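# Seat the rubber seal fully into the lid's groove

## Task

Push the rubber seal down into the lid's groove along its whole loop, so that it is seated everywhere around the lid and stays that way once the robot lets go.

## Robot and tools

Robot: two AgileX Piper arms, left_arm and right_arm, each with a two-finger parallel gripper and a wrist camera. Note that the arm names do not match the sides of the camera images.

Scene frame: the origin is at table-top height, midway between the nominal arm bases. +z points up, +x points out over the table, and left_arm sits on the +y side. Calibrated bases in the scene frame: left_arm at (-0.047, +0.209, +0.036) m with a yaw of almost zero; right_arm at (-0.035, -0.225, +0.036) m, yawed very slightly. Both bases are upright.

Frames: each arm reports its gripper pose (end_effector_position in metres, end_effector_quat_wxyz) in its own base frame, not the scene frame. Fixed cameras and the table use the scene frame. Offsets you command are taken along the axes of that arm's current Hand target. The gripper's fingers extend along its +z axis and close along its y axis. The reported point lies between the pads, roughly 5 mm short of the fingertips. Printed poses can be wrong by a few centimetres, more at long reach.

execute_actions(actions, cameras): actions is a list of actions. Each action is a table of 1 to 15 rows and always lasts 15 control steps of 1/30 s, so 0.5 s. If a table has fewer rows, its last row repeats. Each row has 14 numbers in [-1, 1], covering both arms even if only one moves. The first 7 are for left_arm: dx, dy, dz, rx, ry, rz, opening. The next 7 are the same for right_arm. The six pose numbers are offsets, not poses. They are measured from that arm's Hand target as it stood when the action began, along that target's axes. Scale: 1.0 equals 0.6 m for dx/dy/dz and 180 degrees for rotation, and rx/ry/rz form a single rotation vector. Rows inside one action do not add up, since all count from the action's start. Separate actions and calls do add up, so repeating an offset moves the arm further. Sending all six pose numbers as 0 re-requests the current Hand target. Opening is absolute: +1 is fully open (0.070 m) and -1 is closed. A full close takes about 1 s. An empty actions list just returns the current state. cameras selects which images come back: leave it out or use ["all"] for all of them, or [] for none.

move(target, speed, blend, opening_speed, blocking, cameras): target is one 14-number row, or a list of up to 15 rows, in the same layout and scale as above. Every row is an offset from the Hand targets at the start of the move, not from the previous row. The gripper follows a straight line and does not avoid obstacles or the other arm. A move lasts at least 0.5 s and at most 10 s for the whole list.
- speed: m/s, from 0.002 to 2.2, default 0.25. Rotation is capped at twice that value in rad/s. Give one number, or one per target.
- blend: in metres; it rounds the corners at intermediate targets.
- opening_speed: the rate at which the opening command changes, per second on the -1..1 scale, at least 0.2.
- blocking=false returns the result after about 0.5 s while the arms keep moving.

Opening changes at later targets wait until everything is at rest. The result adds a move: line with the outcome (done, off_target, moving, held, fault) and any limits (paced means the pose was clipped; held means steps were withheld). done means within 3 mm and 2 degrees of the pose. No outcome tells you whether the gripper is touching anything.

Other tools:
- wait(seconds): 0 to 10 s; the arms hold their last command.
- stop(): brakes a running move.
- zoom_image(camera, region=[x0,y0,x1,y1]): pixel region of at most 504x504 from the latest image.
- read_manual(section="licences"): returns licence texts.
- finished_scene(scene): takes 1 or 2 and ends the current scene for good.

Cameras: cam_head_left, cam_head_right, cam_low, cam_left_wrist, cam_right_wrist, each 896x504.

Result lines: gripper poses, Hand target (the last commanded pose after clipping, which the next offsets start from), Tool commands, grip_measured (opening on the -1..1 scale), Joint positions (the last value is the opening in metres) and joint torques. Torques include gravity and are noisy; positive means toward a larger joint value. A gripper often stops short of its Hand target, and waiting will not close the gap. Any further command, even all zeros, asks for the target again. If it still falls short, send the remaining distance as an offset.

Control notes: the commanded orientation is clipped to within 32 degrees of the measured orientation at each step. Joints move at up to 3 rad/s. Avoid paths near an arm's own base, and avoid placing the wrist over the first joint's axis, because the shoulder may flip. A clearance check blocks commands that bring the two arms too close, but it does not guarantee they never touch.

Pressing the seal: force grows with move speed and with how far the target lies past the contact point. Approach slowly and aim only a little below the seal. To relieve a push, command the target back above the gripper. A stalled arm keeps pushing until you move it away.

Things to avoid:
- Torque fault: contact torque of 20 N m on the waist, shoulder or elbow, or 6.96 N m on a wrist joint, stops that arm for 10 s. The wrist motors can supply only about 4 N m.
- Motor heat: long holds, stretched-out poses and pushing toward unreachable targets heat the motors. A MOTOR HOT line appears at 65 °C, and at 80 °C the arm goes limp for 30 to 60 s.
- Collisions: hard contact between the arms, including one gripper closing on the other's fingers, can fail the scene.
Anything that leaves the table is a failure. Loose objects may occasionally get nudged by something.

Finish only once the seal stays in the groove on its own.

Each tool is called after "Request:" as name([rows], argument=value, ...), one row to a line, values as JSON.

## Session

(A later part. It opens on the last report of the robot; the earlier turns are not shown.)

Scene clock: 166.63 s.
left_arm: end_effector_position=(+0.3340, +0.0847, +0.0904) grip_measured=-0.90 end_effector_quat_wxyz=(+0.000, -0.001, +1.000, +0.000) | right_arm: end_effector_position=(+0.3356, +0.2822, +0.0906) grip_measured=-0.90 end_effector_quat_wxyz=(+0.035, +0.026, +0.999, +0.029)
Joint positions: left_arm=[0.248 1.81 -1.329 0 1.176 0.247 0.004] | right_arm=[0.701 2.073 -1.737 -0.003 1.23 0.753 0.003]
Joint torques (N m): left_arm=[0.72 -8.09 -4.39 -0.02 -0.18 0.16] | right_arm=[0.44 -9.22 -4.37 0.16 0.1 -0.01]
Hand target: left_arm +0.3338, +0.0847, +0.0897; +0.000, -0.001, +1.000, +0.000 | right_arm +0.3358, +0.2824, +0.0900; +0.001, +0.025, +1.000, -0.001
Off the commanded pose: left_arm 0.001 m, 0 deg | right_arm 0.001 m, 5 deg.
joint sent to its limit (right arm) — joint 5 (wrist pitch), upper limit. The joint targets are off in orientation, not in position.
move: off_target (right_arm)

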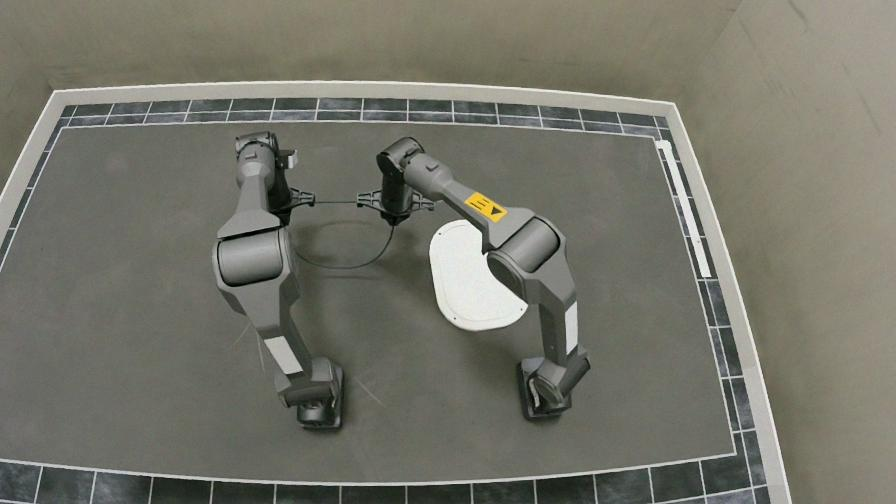

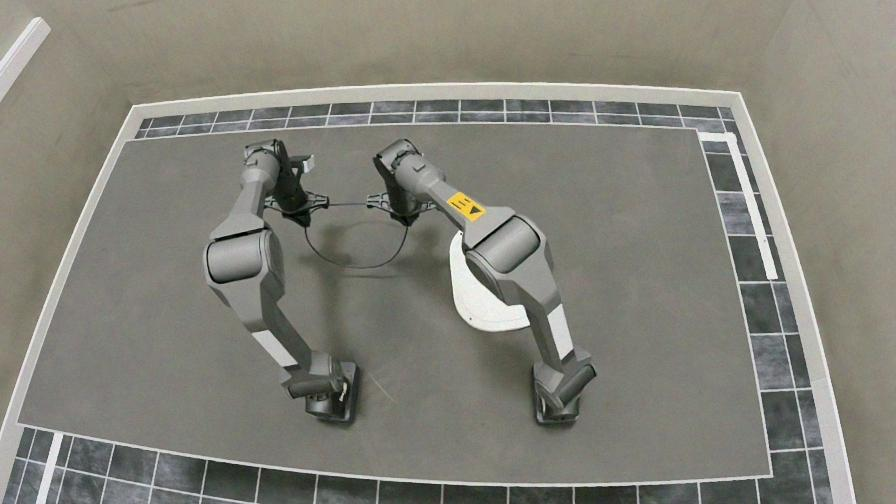

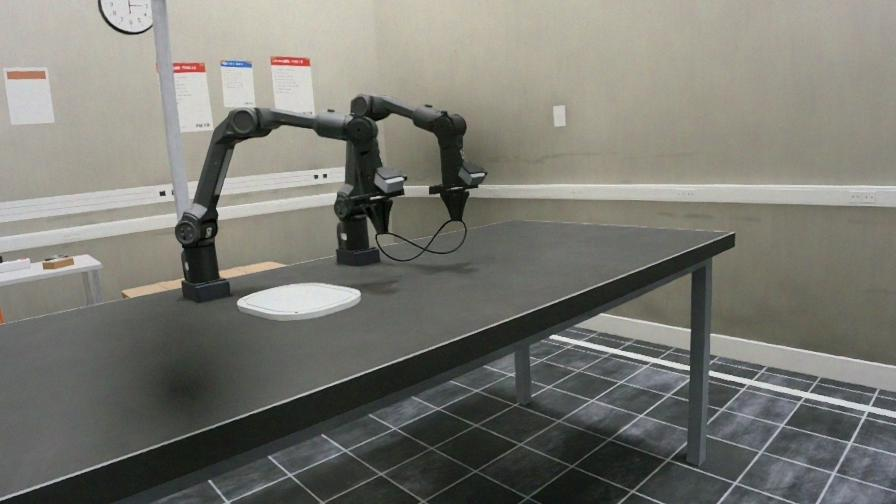

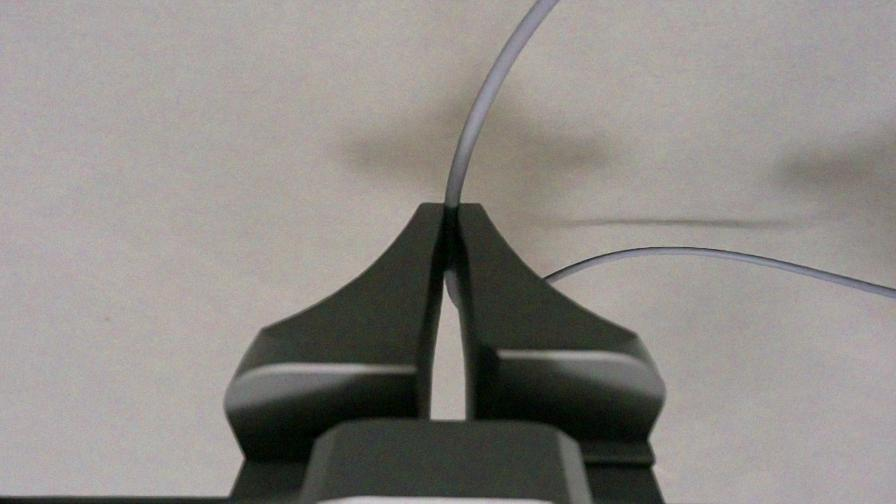

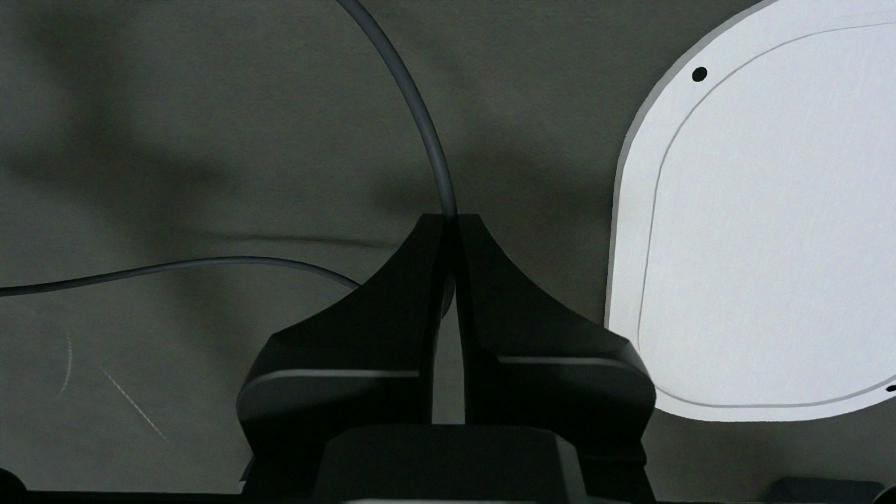

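Request:
move(target=[0.115,-0.542,0,0,0,-0.039,-0.97,0.083,-0.453,0,0,0,-0.039,-0.97], speed=0.15)

Request:
zoom_image(camera="cam_low", region=[180, 200, 400, 330])

Scene clock: 186.87 s.
left_arm: end_effector_position=(+0.2650, -0.2412, +0.0893) grip_measured=-0.90 end_effector_quat_wxyz=(-0.001, -0.061, +0.998, +0.000) | right_arm: end_effector_position=(+0.2722, +0.0128, +0.0904) grip_measured=-0.90 end_effector_quat_wxyz=(+0.001, -0.036, +0.999, -0.001)
Joint positions: left_arm=[-0.738 1.86 -1.397 -0.001 1.196 -0.861 0.004] | right_arm=[0.049 1.569 -1.015 -0.003 1.101 -0.02 0.003]
Joint torques (N m): left_arm=[0.69 -10.19 -5.15 0.22 -0.04 0.1] | right_arm=[0.43 -5.59 -4.72 0.19 0.12 0.22]
Hand target: left_arm +0.2653, -0.2406, +0.0896; +0.000, -0.062, +0.998, +0.000 | right_arm +0.2722, +0.0135, +0.0905; +0.001, -0.036, +0.999, -0.001
Off the commanded pose: left_arm 0.001 m, 0 deg | right_arm 0.001 m, 0 deg.
move: done

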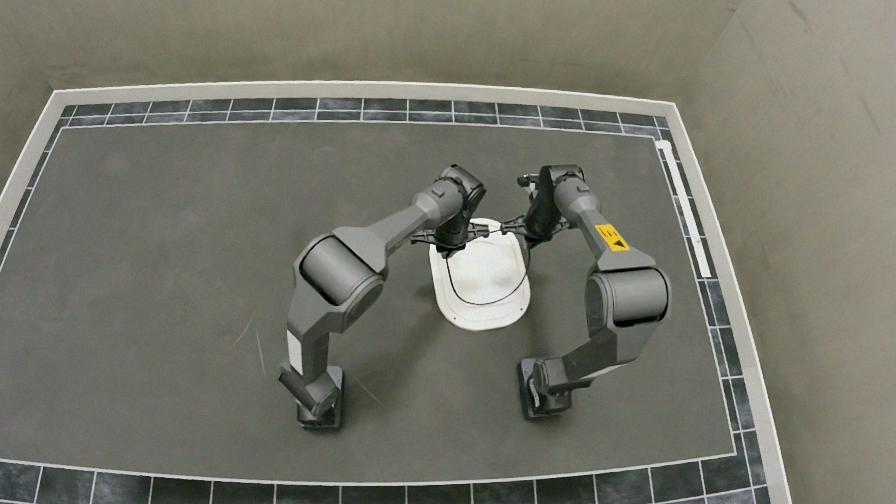

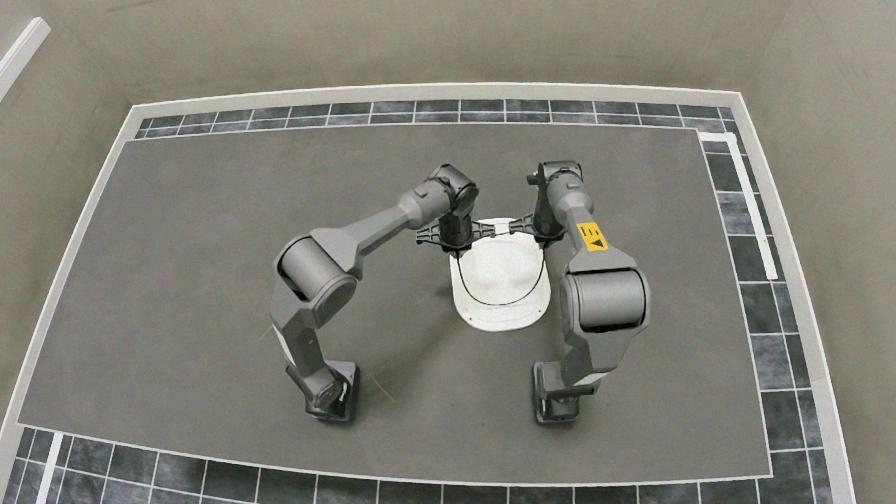

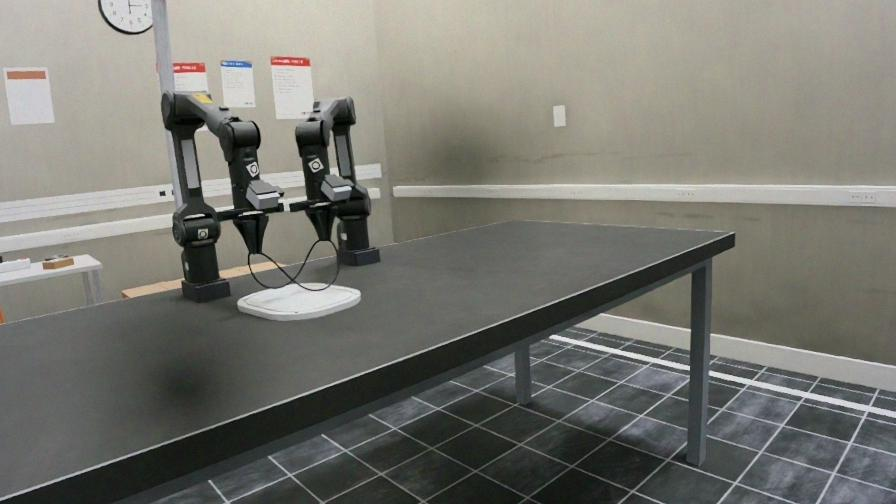

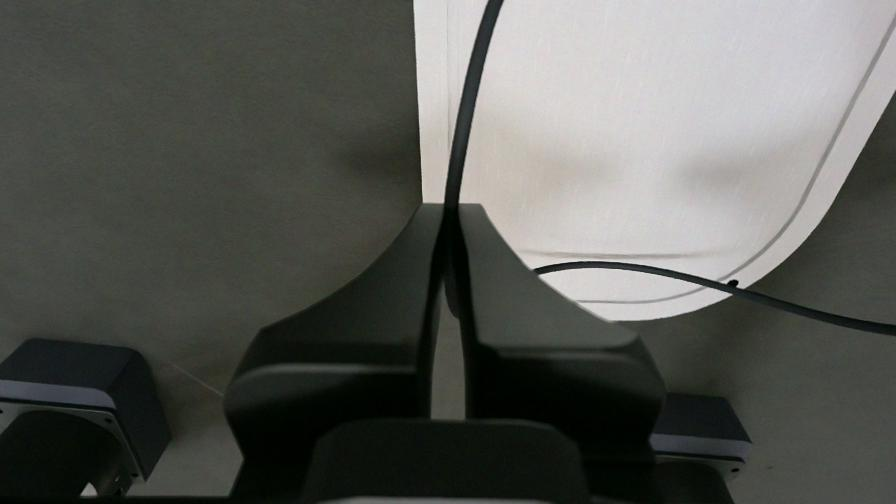

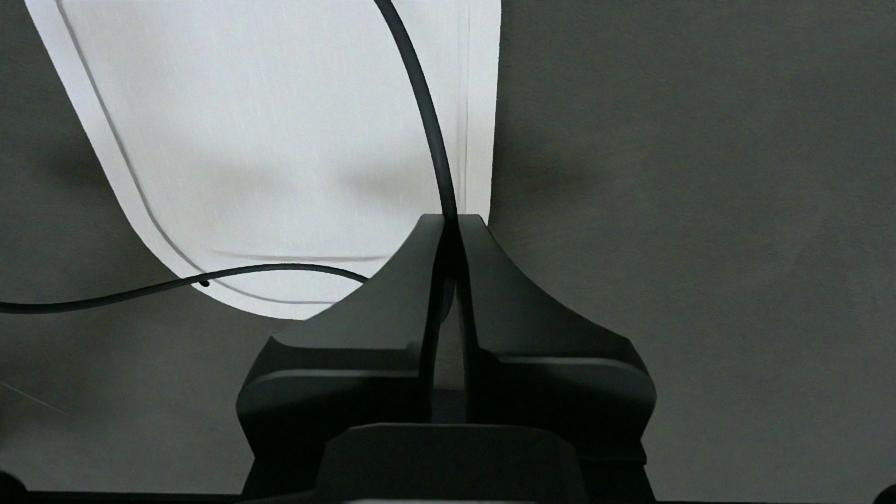

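Scaled by 2.291 from the camera's 896x504 image, which has a finer 1280x720 frame.

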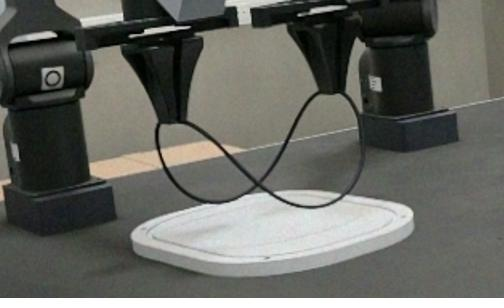

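Request:
move(target=[0,0,0.125,0,0,0,-0.97,0,-0.005,0.125,0,0,0,-0.97], speed=0.1, cameras=["cam_low","cam_left_wrist","cam_right_wrist"])

Request:
zoom_image(camera="cam_low", region=[200, 220, 400, 330])

Scene clock: 196.97 s.
left_arm: end_effector_position=(+0.2646, -0.2404, +0.0136) grip_measured=-0.90 end_effector_quat_wxyz=(-0.001, -0.062, +0.998, +0.001) | right_arm: end_effector_position=(+0.2721, +0.0103, +0.0147) grip_measured=-0.90 end_effector_quat_wxyz=(+0.000, -0.036, +0.999, -0.001)
Joint positions: left_arm=[-0.737 1.968 -1.236 -0.001 0.93 -0.861 0.004] | right_arm=[0.04 1.714 -0.848 -0.003 0.792 -0.03 0.003]
Joint torques (N m): left_arm=[0.47 -10.75 -5.29 0.05 0.07 0.07] | right_arm=[-0.58 -6.77 -4.88 0.03 0.16 0.01]
Hand target: left_arm +0.2652, -0.2405, +0.0146; +0.000, -0.062, +0.998, +0.000 | right_arm +0.2726, +0.0103, +0.0155; +0.001, -0.036, +0.999, -0.001
Off the commanded pose: left_arm 0.001 m, 0 deg | right_arm 0.001 m, 0 deg.
move: done
Images, in order (width x height): cam_low 896x504, cam_left_wrist 896x504, cam_right_wrist 896x504.

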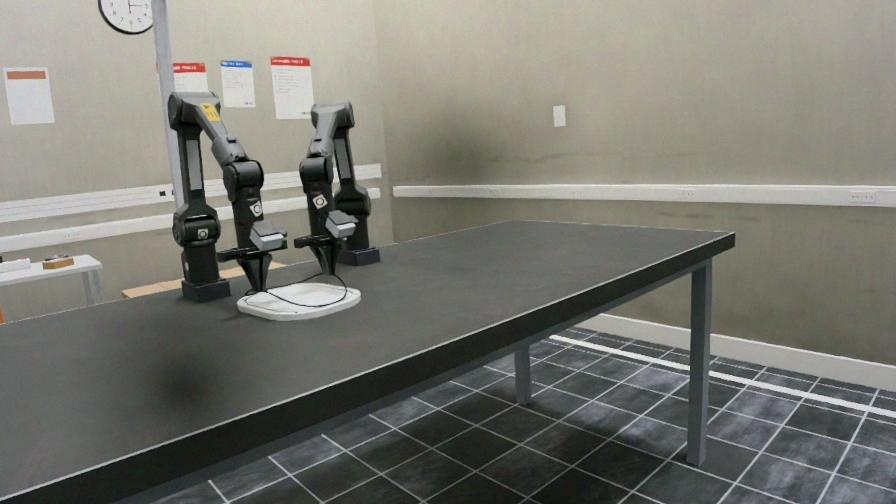

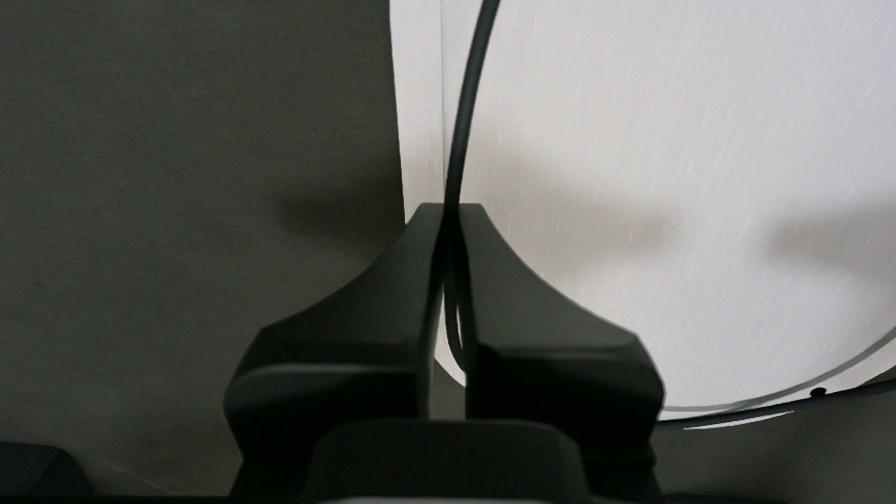

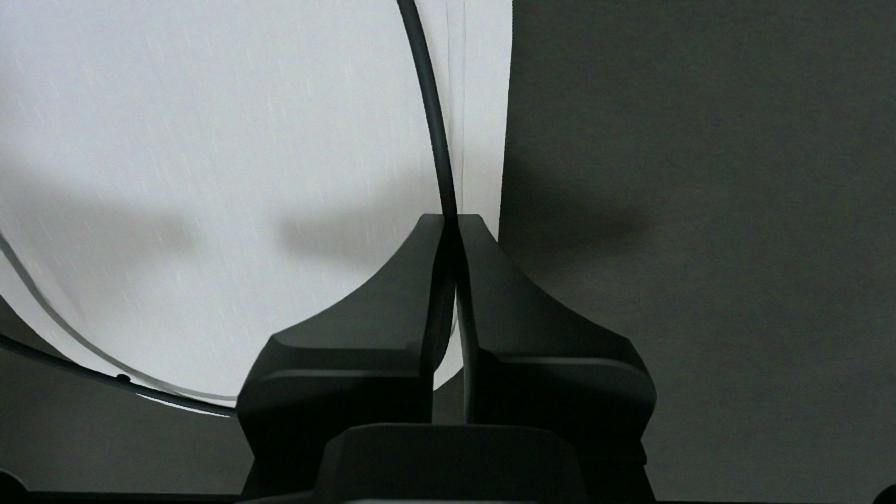

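Scaled by 2.520 from the camera's 896x504 image, which has a finer 1280x720 frame.

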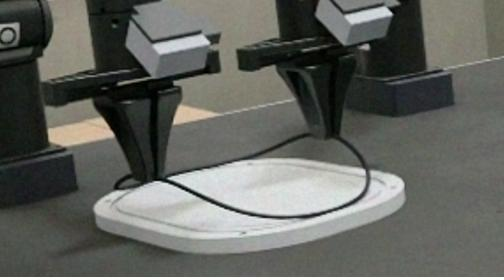

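Request:
move(target=[0,0,0.042,0,0,0,-0.97,0,-0.005,0.042,0,0,0,-0.97], speed=0.05, cameras=["cam_low","cam_left_wrist","cam_right_wrist"])

Request:
zoom_image(camera="cam_low", region=[200, 220, 400, 330])

Scene clock: 203.90 s.
left_arm: end_effector_position=(+0.2650, -0.2407, -0.0110) grip_measured=-0.90 end_effector_quat_wxyz=(-0.001, -0.062, +0.998, +0.000) | right_arm: end_effector_position=(+0.2729, +0.0073, -0.0101) grip_measured=-0.90 end_effector_quat_wxyz=(+0.001, -0.036, +0.999, -0.001)
Joint positions: left_arm=[-0.737 2.016 -1.201 -0.001 0.844 -0.861 0.004] | right_arm=[0.029 1.779 -0.81 -0.003 0.687 -0.04 0.003]
Joint torques (N m): left_arm=[0.06 -10.48 -4.48 -0.13 0.1 0.15] | right_arm=[-0.52 -6.45 -3.63 0.03 0.15 0.02]
Hand target: left_arm +0.2652, -0.2405, -0.0106; +0.000, -0.062, +0.998, +0.000 | right_arm +0.2729, +0.0073, -0.0097; +0.001, -0.036, +0.999, -0.001
Off the commanded pose: left_arm 0.000 m, 0 deg | right_arm 0.000 m, 0 deg.
move: done
Images, in order (width x height): cam_low 896x504, cam_left_wrist 896x504, cam_right_wrist 896x504.

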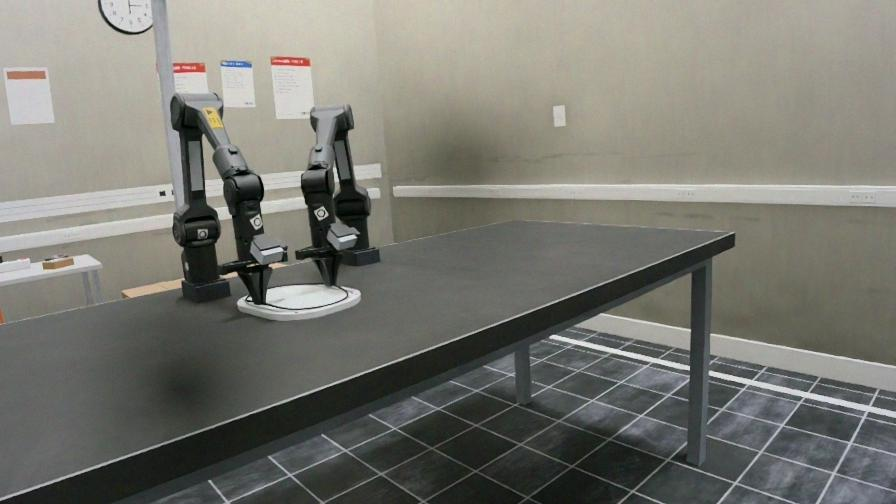

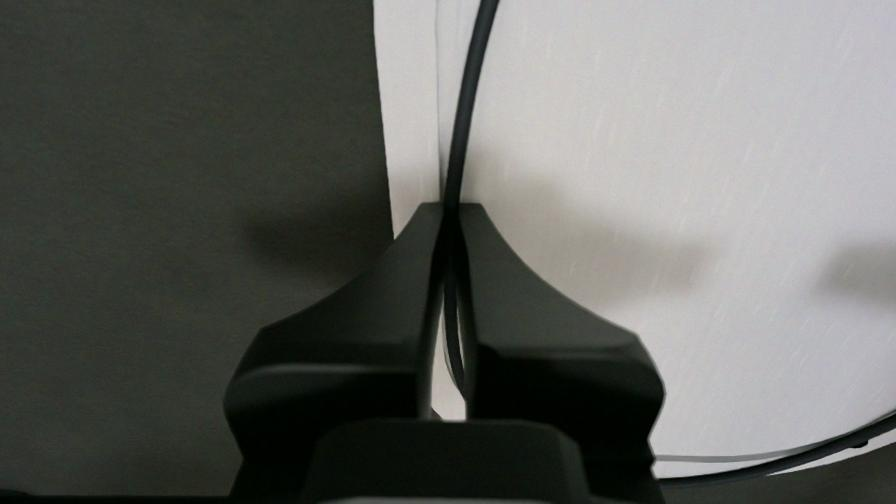

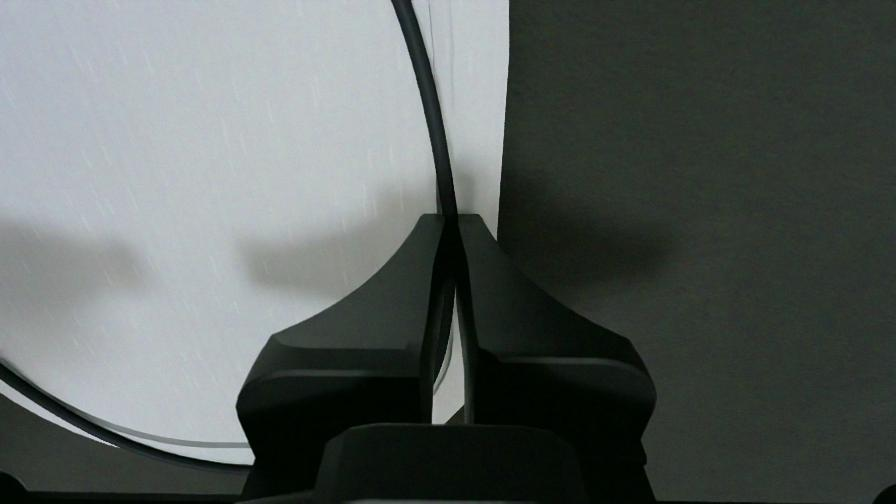

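Scaled by 2.520 from the camera's 896x504 image, which has a finer 1280x720 frame.

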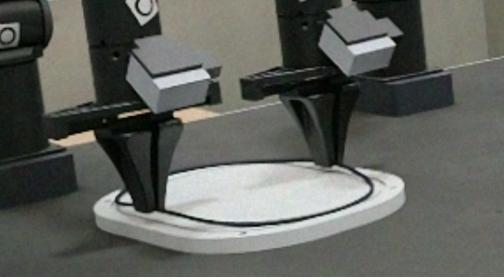

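Request:
zoom_image(camera="cam_left_wrist", region=[360, 0, 520, 220])

Request:
zoom_image(camera="cam_right_wrist", region=[380, 0, 540, 220])

Scaled by 2.291 from the camera's 896x504 image, which has a finer 1280x720 frame.

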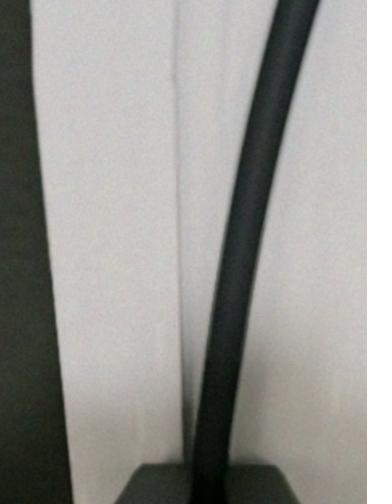

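Scaled by 2.291 from the camera's 896x504 image, which has a finer 1280x720 frame.

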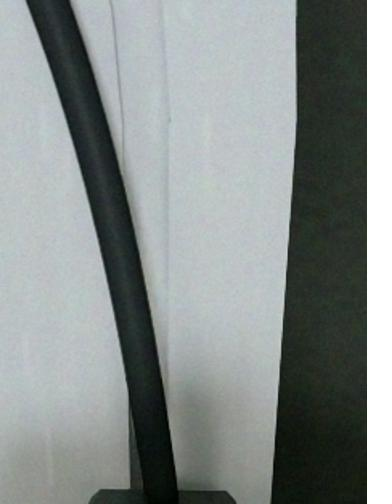

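Request:
move(target=[0,0.0015,0.017,0,0,0,-0.97,0,0.0025,0.017,0,0,0,-0.97], speed=0.03, cameras=["cam_low","cam_left_wrist","cam_right_wrist"])

Request:
zoom_image(camera="cam_low", region=[200, 220, 400, 330])

Request:
zoom_image(camera="cam_left_wrist", region=[360, 0, 520, 220])

Request:
zoom_image(camera="cam_right_wrist", region=[380, 0, 540, 220])

Scene clock: 222.27 s.
left_arm: end_effector_position=(+0.2650, -0.2403, -0.0174) grip_measured=-0.90 end_effector_quat_wxyz=(+0.001, -0.062, +0.998, -0.001) | right_arm: end_effector_position=(+0.2730, +0.0086, -0.0188) grip_measured=-0.90 end_effector_quat_wxyz=(+0.002, -0.036, +0.999, -0.001)
Joint positions: left_arm=[-0.736 2.027 -1.188 -0.001 0.817 -0.859 0.004] | right_arm=[0.033 1.804 -0.798 -0.004 0.649 -0.035 0.003]
Joint torques (N m): left_arm=[0.64 3.18 -0.67 0.37 -1.91 0.04] | right_arm=[0.57 -1.52 -1.23 0.14 -1.34 0.16]
Hand target: left_arm +0.2651, -0.2396, -0.0208; +0.000, -0.062, +0.998, +0.000 | right_arm +0.2728, +0.0087, -0.0199; +0.001, -0.036, +0.999, -0.001
Off the commanded pose: left_arm 0.004 m, 0 deg | right_arm 0.001 m, 0 deg.
move: off_target (left_arm)
Images, in order (width x height): cam_low 896x504, cam_left_wrist 896x504, cam_right_wrist 896x504.

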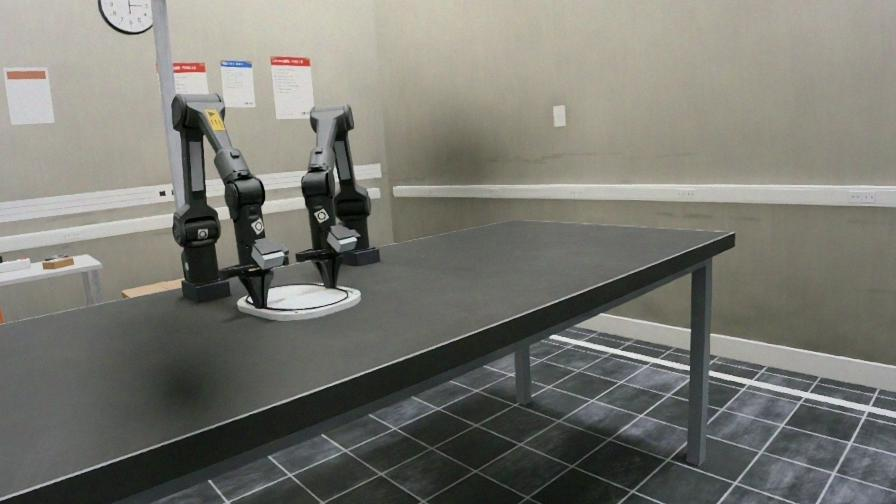

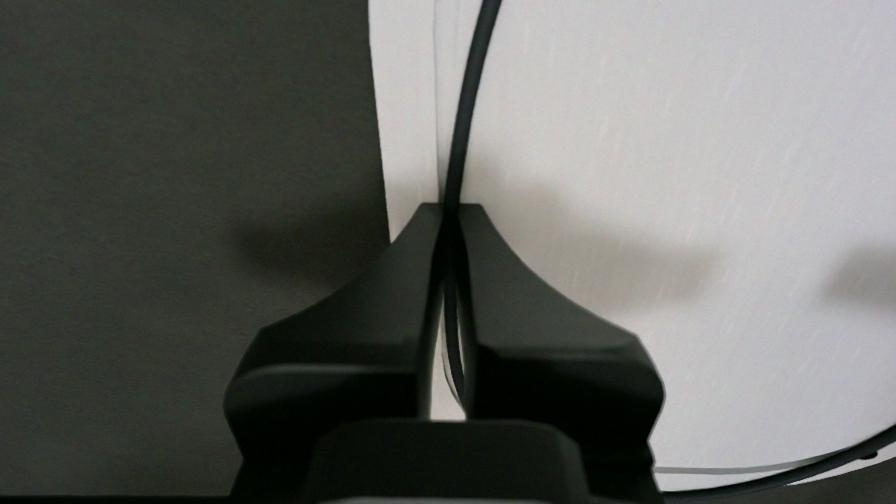

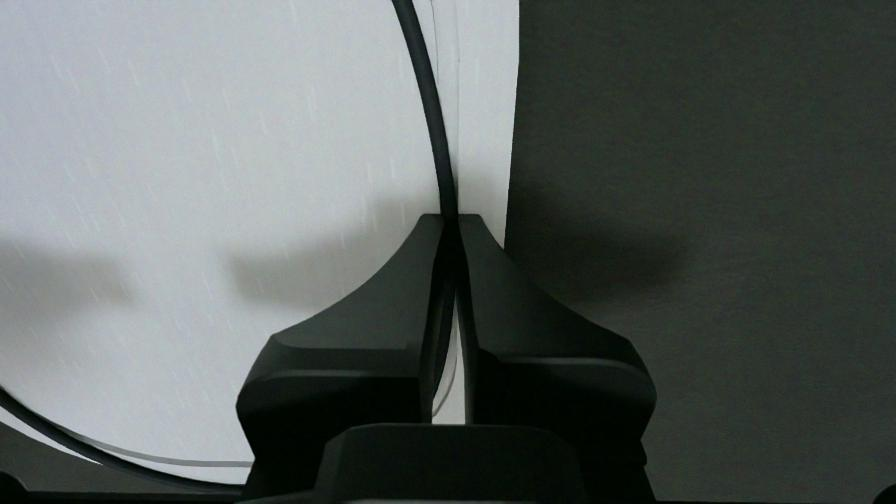

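Scaled by 2.520 from the camera's 896x504 image, which has a finer 1280x720 frame.

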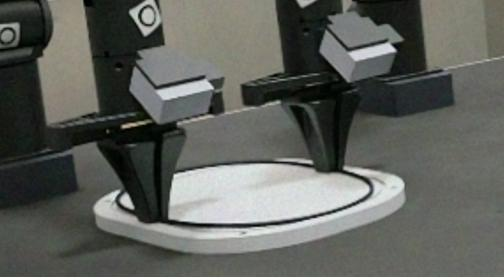

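Scaled by 2.291 from the camera's 896x504 image, which has a finer 1280x720 frame.

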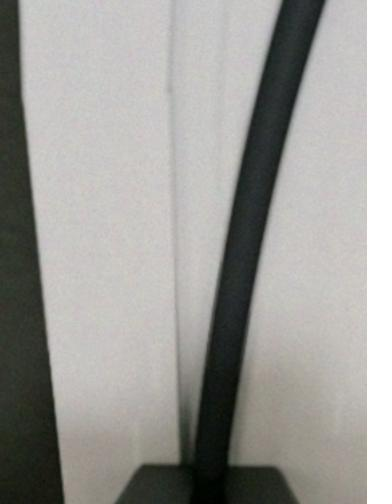

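Scaled by 2.291 from the camera's 896x504 image, which has a finer 1280x720 frame.

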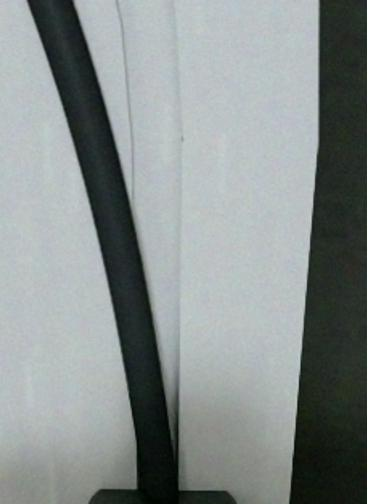

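Request:
move(target=[0,0,0,0,0,0,-0.97,0,0,0.003,0,0,0,-0.84], speed=0.03, opening_speed=0.3, cameras=["cam_right_wrist"])

Request:
zoom_image(camera="cam_right_wrist", region=[340, 100, 580, 440])

Scene clock: 245.33 s.
left_arm: end_effector_position=(+0.2650, -0.2399, -0.0177) grip_measured=-0.90 end_effector_quat_wxyz=(+0.001, -0.062, +0.998, -0.001) | right_arm: end_effector_position=(+0.2731, +0.0090, -0.0198) grip_measured=-0.85 end_effector_quat_wxyz=(+0.003, -0.036, +0.999, -0.001)
Joint positions: left_arm=[-0.735 2.027 -1.186 -0.001 0.815 -0.859 0.004] | right_arm=[0.034 1.806 -0.796 -0.002 0.643 -0.035 0.005]
Joint torques (N m): left_arm=[3.96 8.92 0.39 3.1 -2.87 0.01] | right_arm=[0.43 11.27 3.18 0.15 -4.23 0.04]
Hand target: left_arm +0.2651, -0.2396, -0.0208; +0.000, -0.062, +0.998, +0.000 | right_arm +0.2728, +0.0087, -0.0217; +0.001, -0.036, +0.999, -0.001
Off the commanded pose: left_arm 0.003 m, 0 deg | right_arm 0.002 m, 0 deg.
move: done
Images, in order (width x height): cam_right_wrist 896x504.

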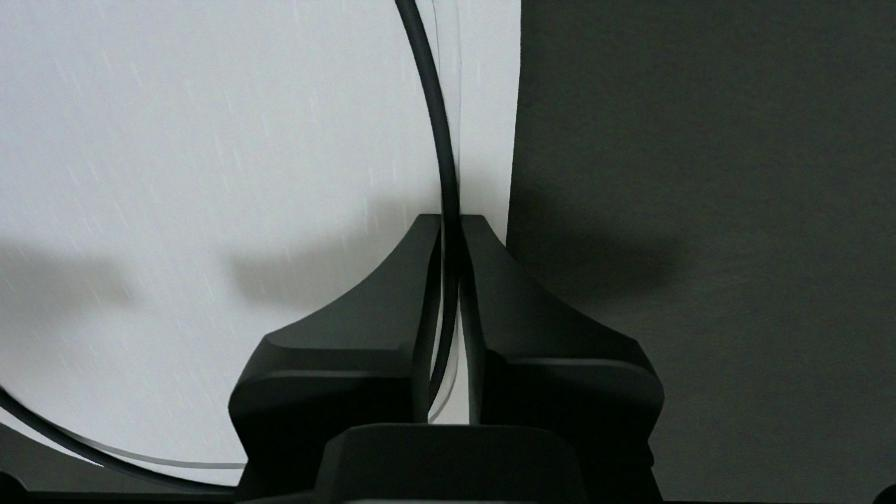

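Scaled by 1.482 from the camera's 896x504 image, which has a finer 1280x720 frame.

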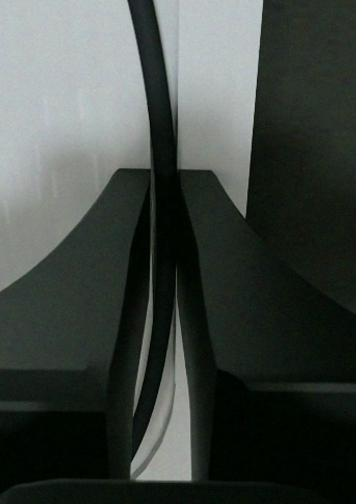

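Request:
move(target=[0,0,0,0,0,0,-0.97,0,0,-0.03,0,0,0,-0.8], speed=0.03, opening_speed=0.3, cameras=["cam_right_wrist","cam_low","cam_head_right"])

Request:
zoom_image(camera="cam_right_wrist", region=[340, 100, 580, 440])

Request:
zoom_image(camera="cam_low", region=[200, 220, 400, 330])

Scene clock: 250.97 s.
left_arm: end_effector_position=(+0.2650, -0.2399, -0.0177) grip_measured=-0.90 end_effector_quat_wxyz=(+0.001, -0.062, +0.998, -0.001) | right_arm: end_effector_position=(+0.2724, +0.0083, -0.0044) grip_measured=-0.80 end_effector_quat_wxyz=(+0.000, -0.036, +0.999, -0.002)
Joint positions: left_arm=[-0.735 2.027 -1.186 -0.001 0.815 -0.859 0.004] | right_arm=[0.033 1.763 -0.818 -0.005 0.712 -0.035 0.007]
Joint torques (N m): left_arm=[3.76 9.16 -0.52 3.15 -2.88 0.05] | right_arm=[0.41 -7 -4.98 0.21 0.15 -0.01]
Hand target: left_arm +0.2651, -0.2396, -0.0208; +0.000, -0.062, +0.998, +0.000 | right_arm +0.2728, +0.0088, -0.0037; +0.001, -0.036, +0.999, -0.001
Off the commanded pose: left_arm 0.003 m, 0 deg | right_arm 0.001 m, 0 deg.
move: done
Images, in order (width x height): cam_head_right 896x504, cam_low 896x504, cam_right_wrist 896x504.

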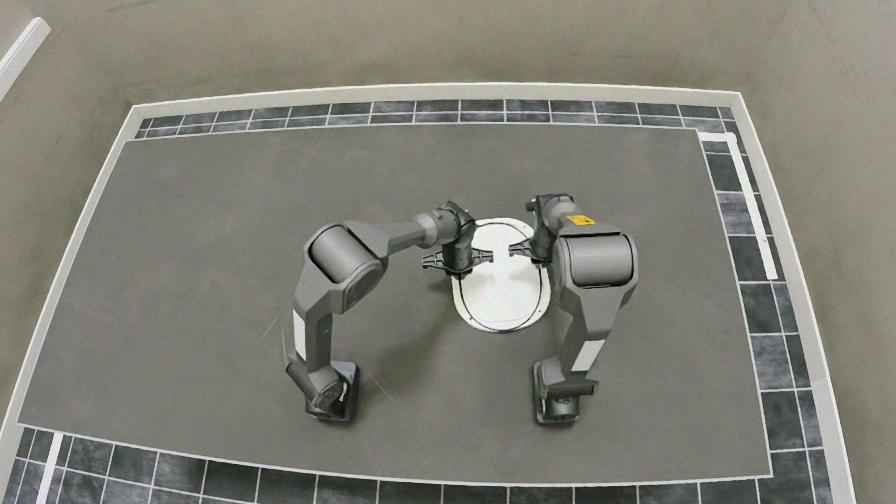

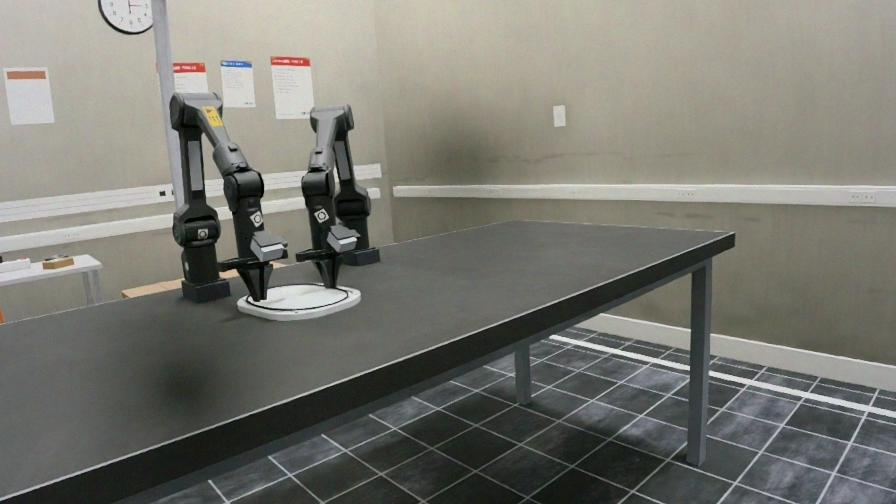

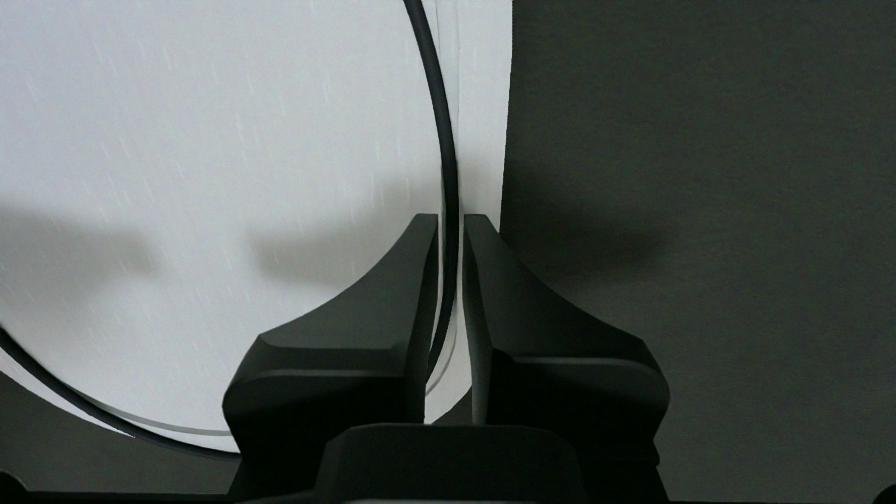

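Scaled by 1.482 from the camera's 896x504 image, which has a finer 1280x720 frame.

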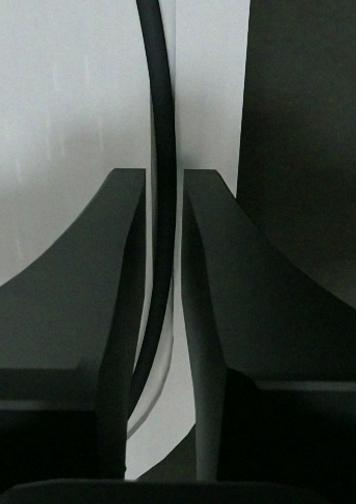

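Scaled by 2.520 from the camera's 896x504 image, which has a finer 1280x720 frame.

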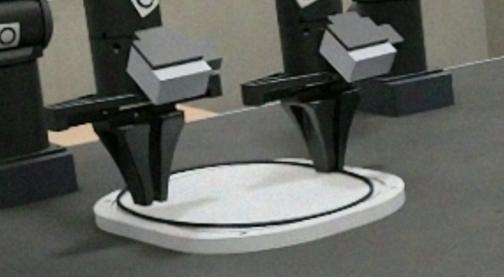

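Request:
move(target=[0,0,-0.0035,0,0,0,-0.97,0,0,-0.025,0,0,0,-1], speed=0.05, opening_speed=0.4, cameras=["cam_right_wrist"])

Request:
zoom_image(camera="cam_right_wrist", region=[340, 0, 580, 240])

Scene clock: 259.47 s.
left_arm: end_effector_position=(+0.2673, -0.2403, -0.0173) grip_measured=-0.90 end_effector_quat_wxyz=(+0.004, -0.062, +0.998, -0.003) | right_arm: end_effector_position=(+0.2727, +0.0086, +0.0115) grip_measured=-1.00 end_effector_quat_wxyz=(+0.001, -0.036, +0.999, -0.001)
Joint positions: left_arm=[-0.733 2.028 -1.19 0.002 0.812 -0.859 0.004] | right_arm=[0.034 1.722 -0.842 -0.004 0.776 -0.035 0]
Joint torques (N m): left_arm=[0.62 6.44 2.41 0.49 -0.57 0.09] | right_arm=[0.41 -5.8 -4.51 0.19 -0.15 0]
Hand target: left_arm +0.2651, -0.2396, -0.0187; +0.000, -0.062, +0.998, +0.000 | right_arm +0.2727, +0.0088, +0.0113; +0.001, -0.036, +0.999, -0.001
Off the commanded pose: left_arm 0.003 m, 1 deg | right_arm 0.000 m, 0 deg.
move: done
Images, in order (width x height): cam_right_wrist 896x504.

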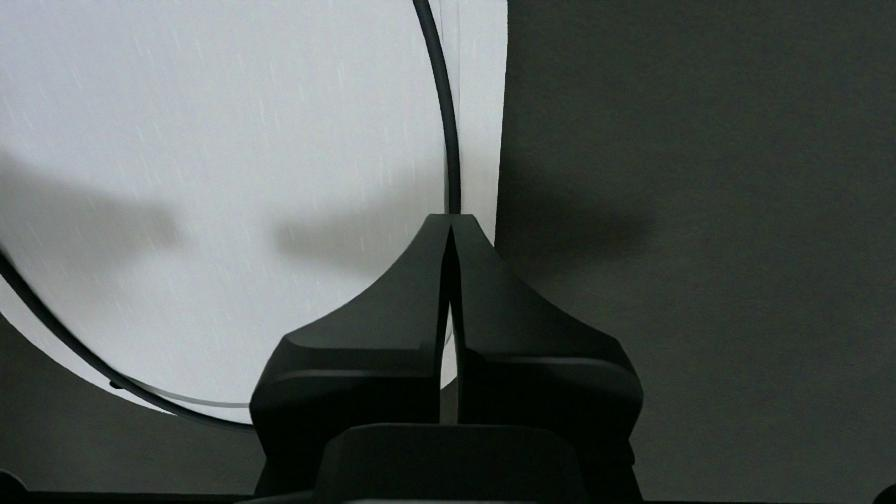

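Scaled by 2.100 from the camera's 896x504 image, which has a finer 1280x720 frame.

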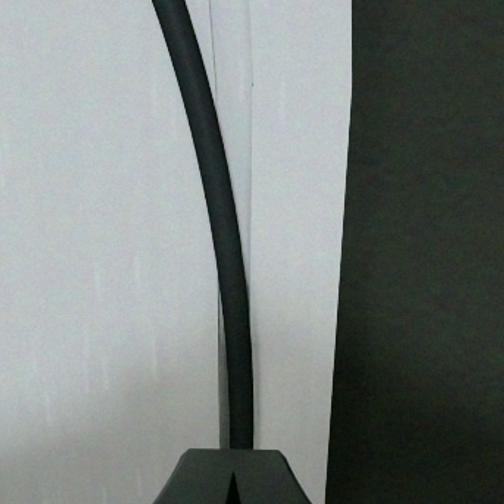

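Request:
move(target=[0,0,0,0,0,0,-0.97,0,0,0.053,0,0,0,-1], speed=0.05, cameras=[])

Request:
move(target=[0,0,0,0,0,0,-0.97,0,0,-0.06,0,0,0,-1], speed=0.1, cameras=["cam_right_wrist","cam_left_wrist"])

Request:
zoom_image(camera="cam_right_wrist", region=[340, 0, 580, 240])

Scene clock: 267.50 s.
left_arm: end_effector_position=(+0.2658, -0.2398, -0.0178) grip_measured=-0.90 end_effector_quat_wxyz=(+0.001, -0.062, +0.998, -0.001) | right_arm: end_effector_position=(+0.2730, +0.0093, -0.0190) grip_measured=-1.00 end_effector_quat_wxyz=(+0.002, -0.036, +0.999, -0.001)
Joint positions: left_arm=[-0.734 2.028 -1.189 0 0.816 -0.859 0.004] | right_arm=[0.035 1.804 -0.797 -0.002 0.647 -0.035 0]
Joint torques (N m): left_arm=[-2.62 6.2 9.17 -1.24 1.57 0.04] | right_arm=[-1.09 3.61 -0.24 -0.2 -2.14 0.19]
Hand target: left_arm +0.2651, -0.2396, -0.0187; +0.000, -0.062, +0.998, +0.000 | right_arm +0.2728, +0.0087, -0.0205; +0.001, -0.036, +0.999, -0.001
Off the commanded pose: left_arm 0.001 m, 0 deg | right_arm 0.002 m, 0 deg.
move: done
No camera images: "cameras" was empty.

Scene clock: 268.23 s.
left_arm: end_effector_position=(+0.2658, -0.2398, -0.0178) grip_measured=-0.90 end_effector_quat_wxyz=(+0.001, -0.062, +0.998, -0.001) | right_arm: end_effector_position=(+0.2727, +0.0087, +0.0155) grip_measured=-1.00 end_effector_quat_wxyz=(+0.001, -0.036, +0.999, -0.001)
Joint positions: left_arm=[-0.734 2.028 -1.189 0 0.816 -0.859 0.004] | right_arm=[0.034 1.712 -0.85 -0.004 0.794 -0.035 0]
Joint torques (N m): left_arm=[-2.79 6.14 9.28 -1.29 1.54 0] | right_arm=[-0.14 -6 -4.03 0.19 -0.16 0.14]
Hand target: left_arm +0.2651, -0.2396, -0.0187; +0.000, -0.062, +0.998, +0.000 | right_arm +0.2727, +0.0088, +0.0155; +0.001, -0.036, +0.999, -0.001
Off the commanded pose: left_arm 0.001 m, 0 deg | right_arm 0.000 m, 0 deg.
move: done
Images, in order (width x height): cam_left_wrist 896x504, cam_right_wrist 896x504.

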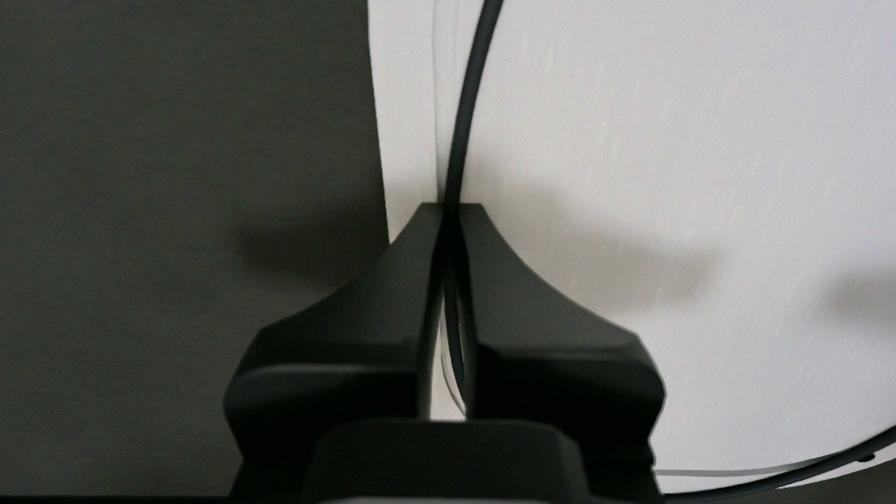

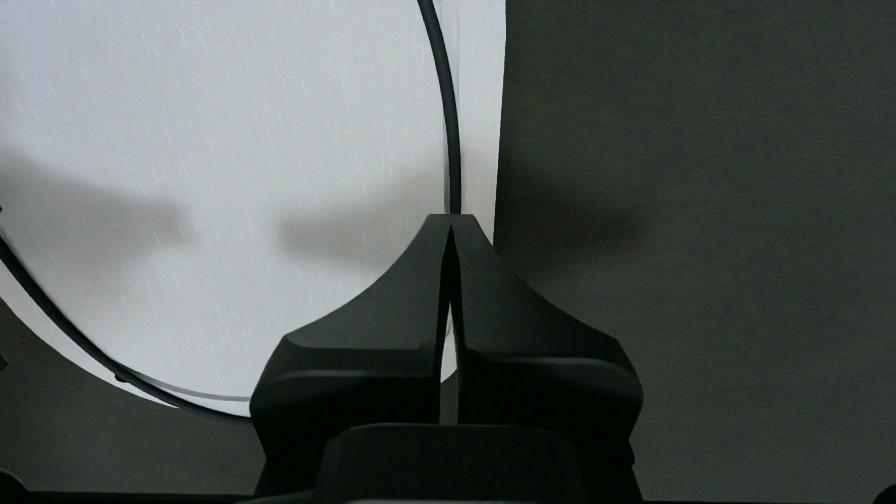

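Scaled by 2.100 from the camera's 896x504 image, which has a finer 1280x720 frame.

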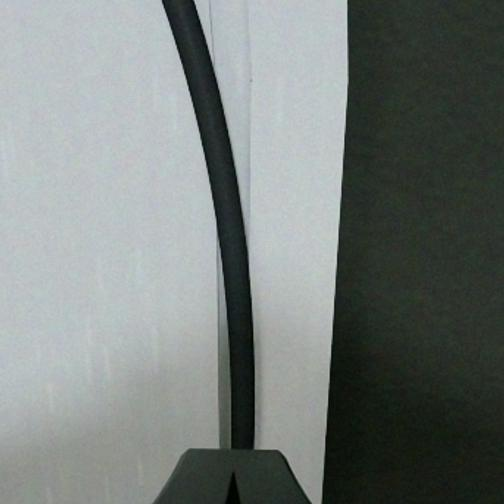

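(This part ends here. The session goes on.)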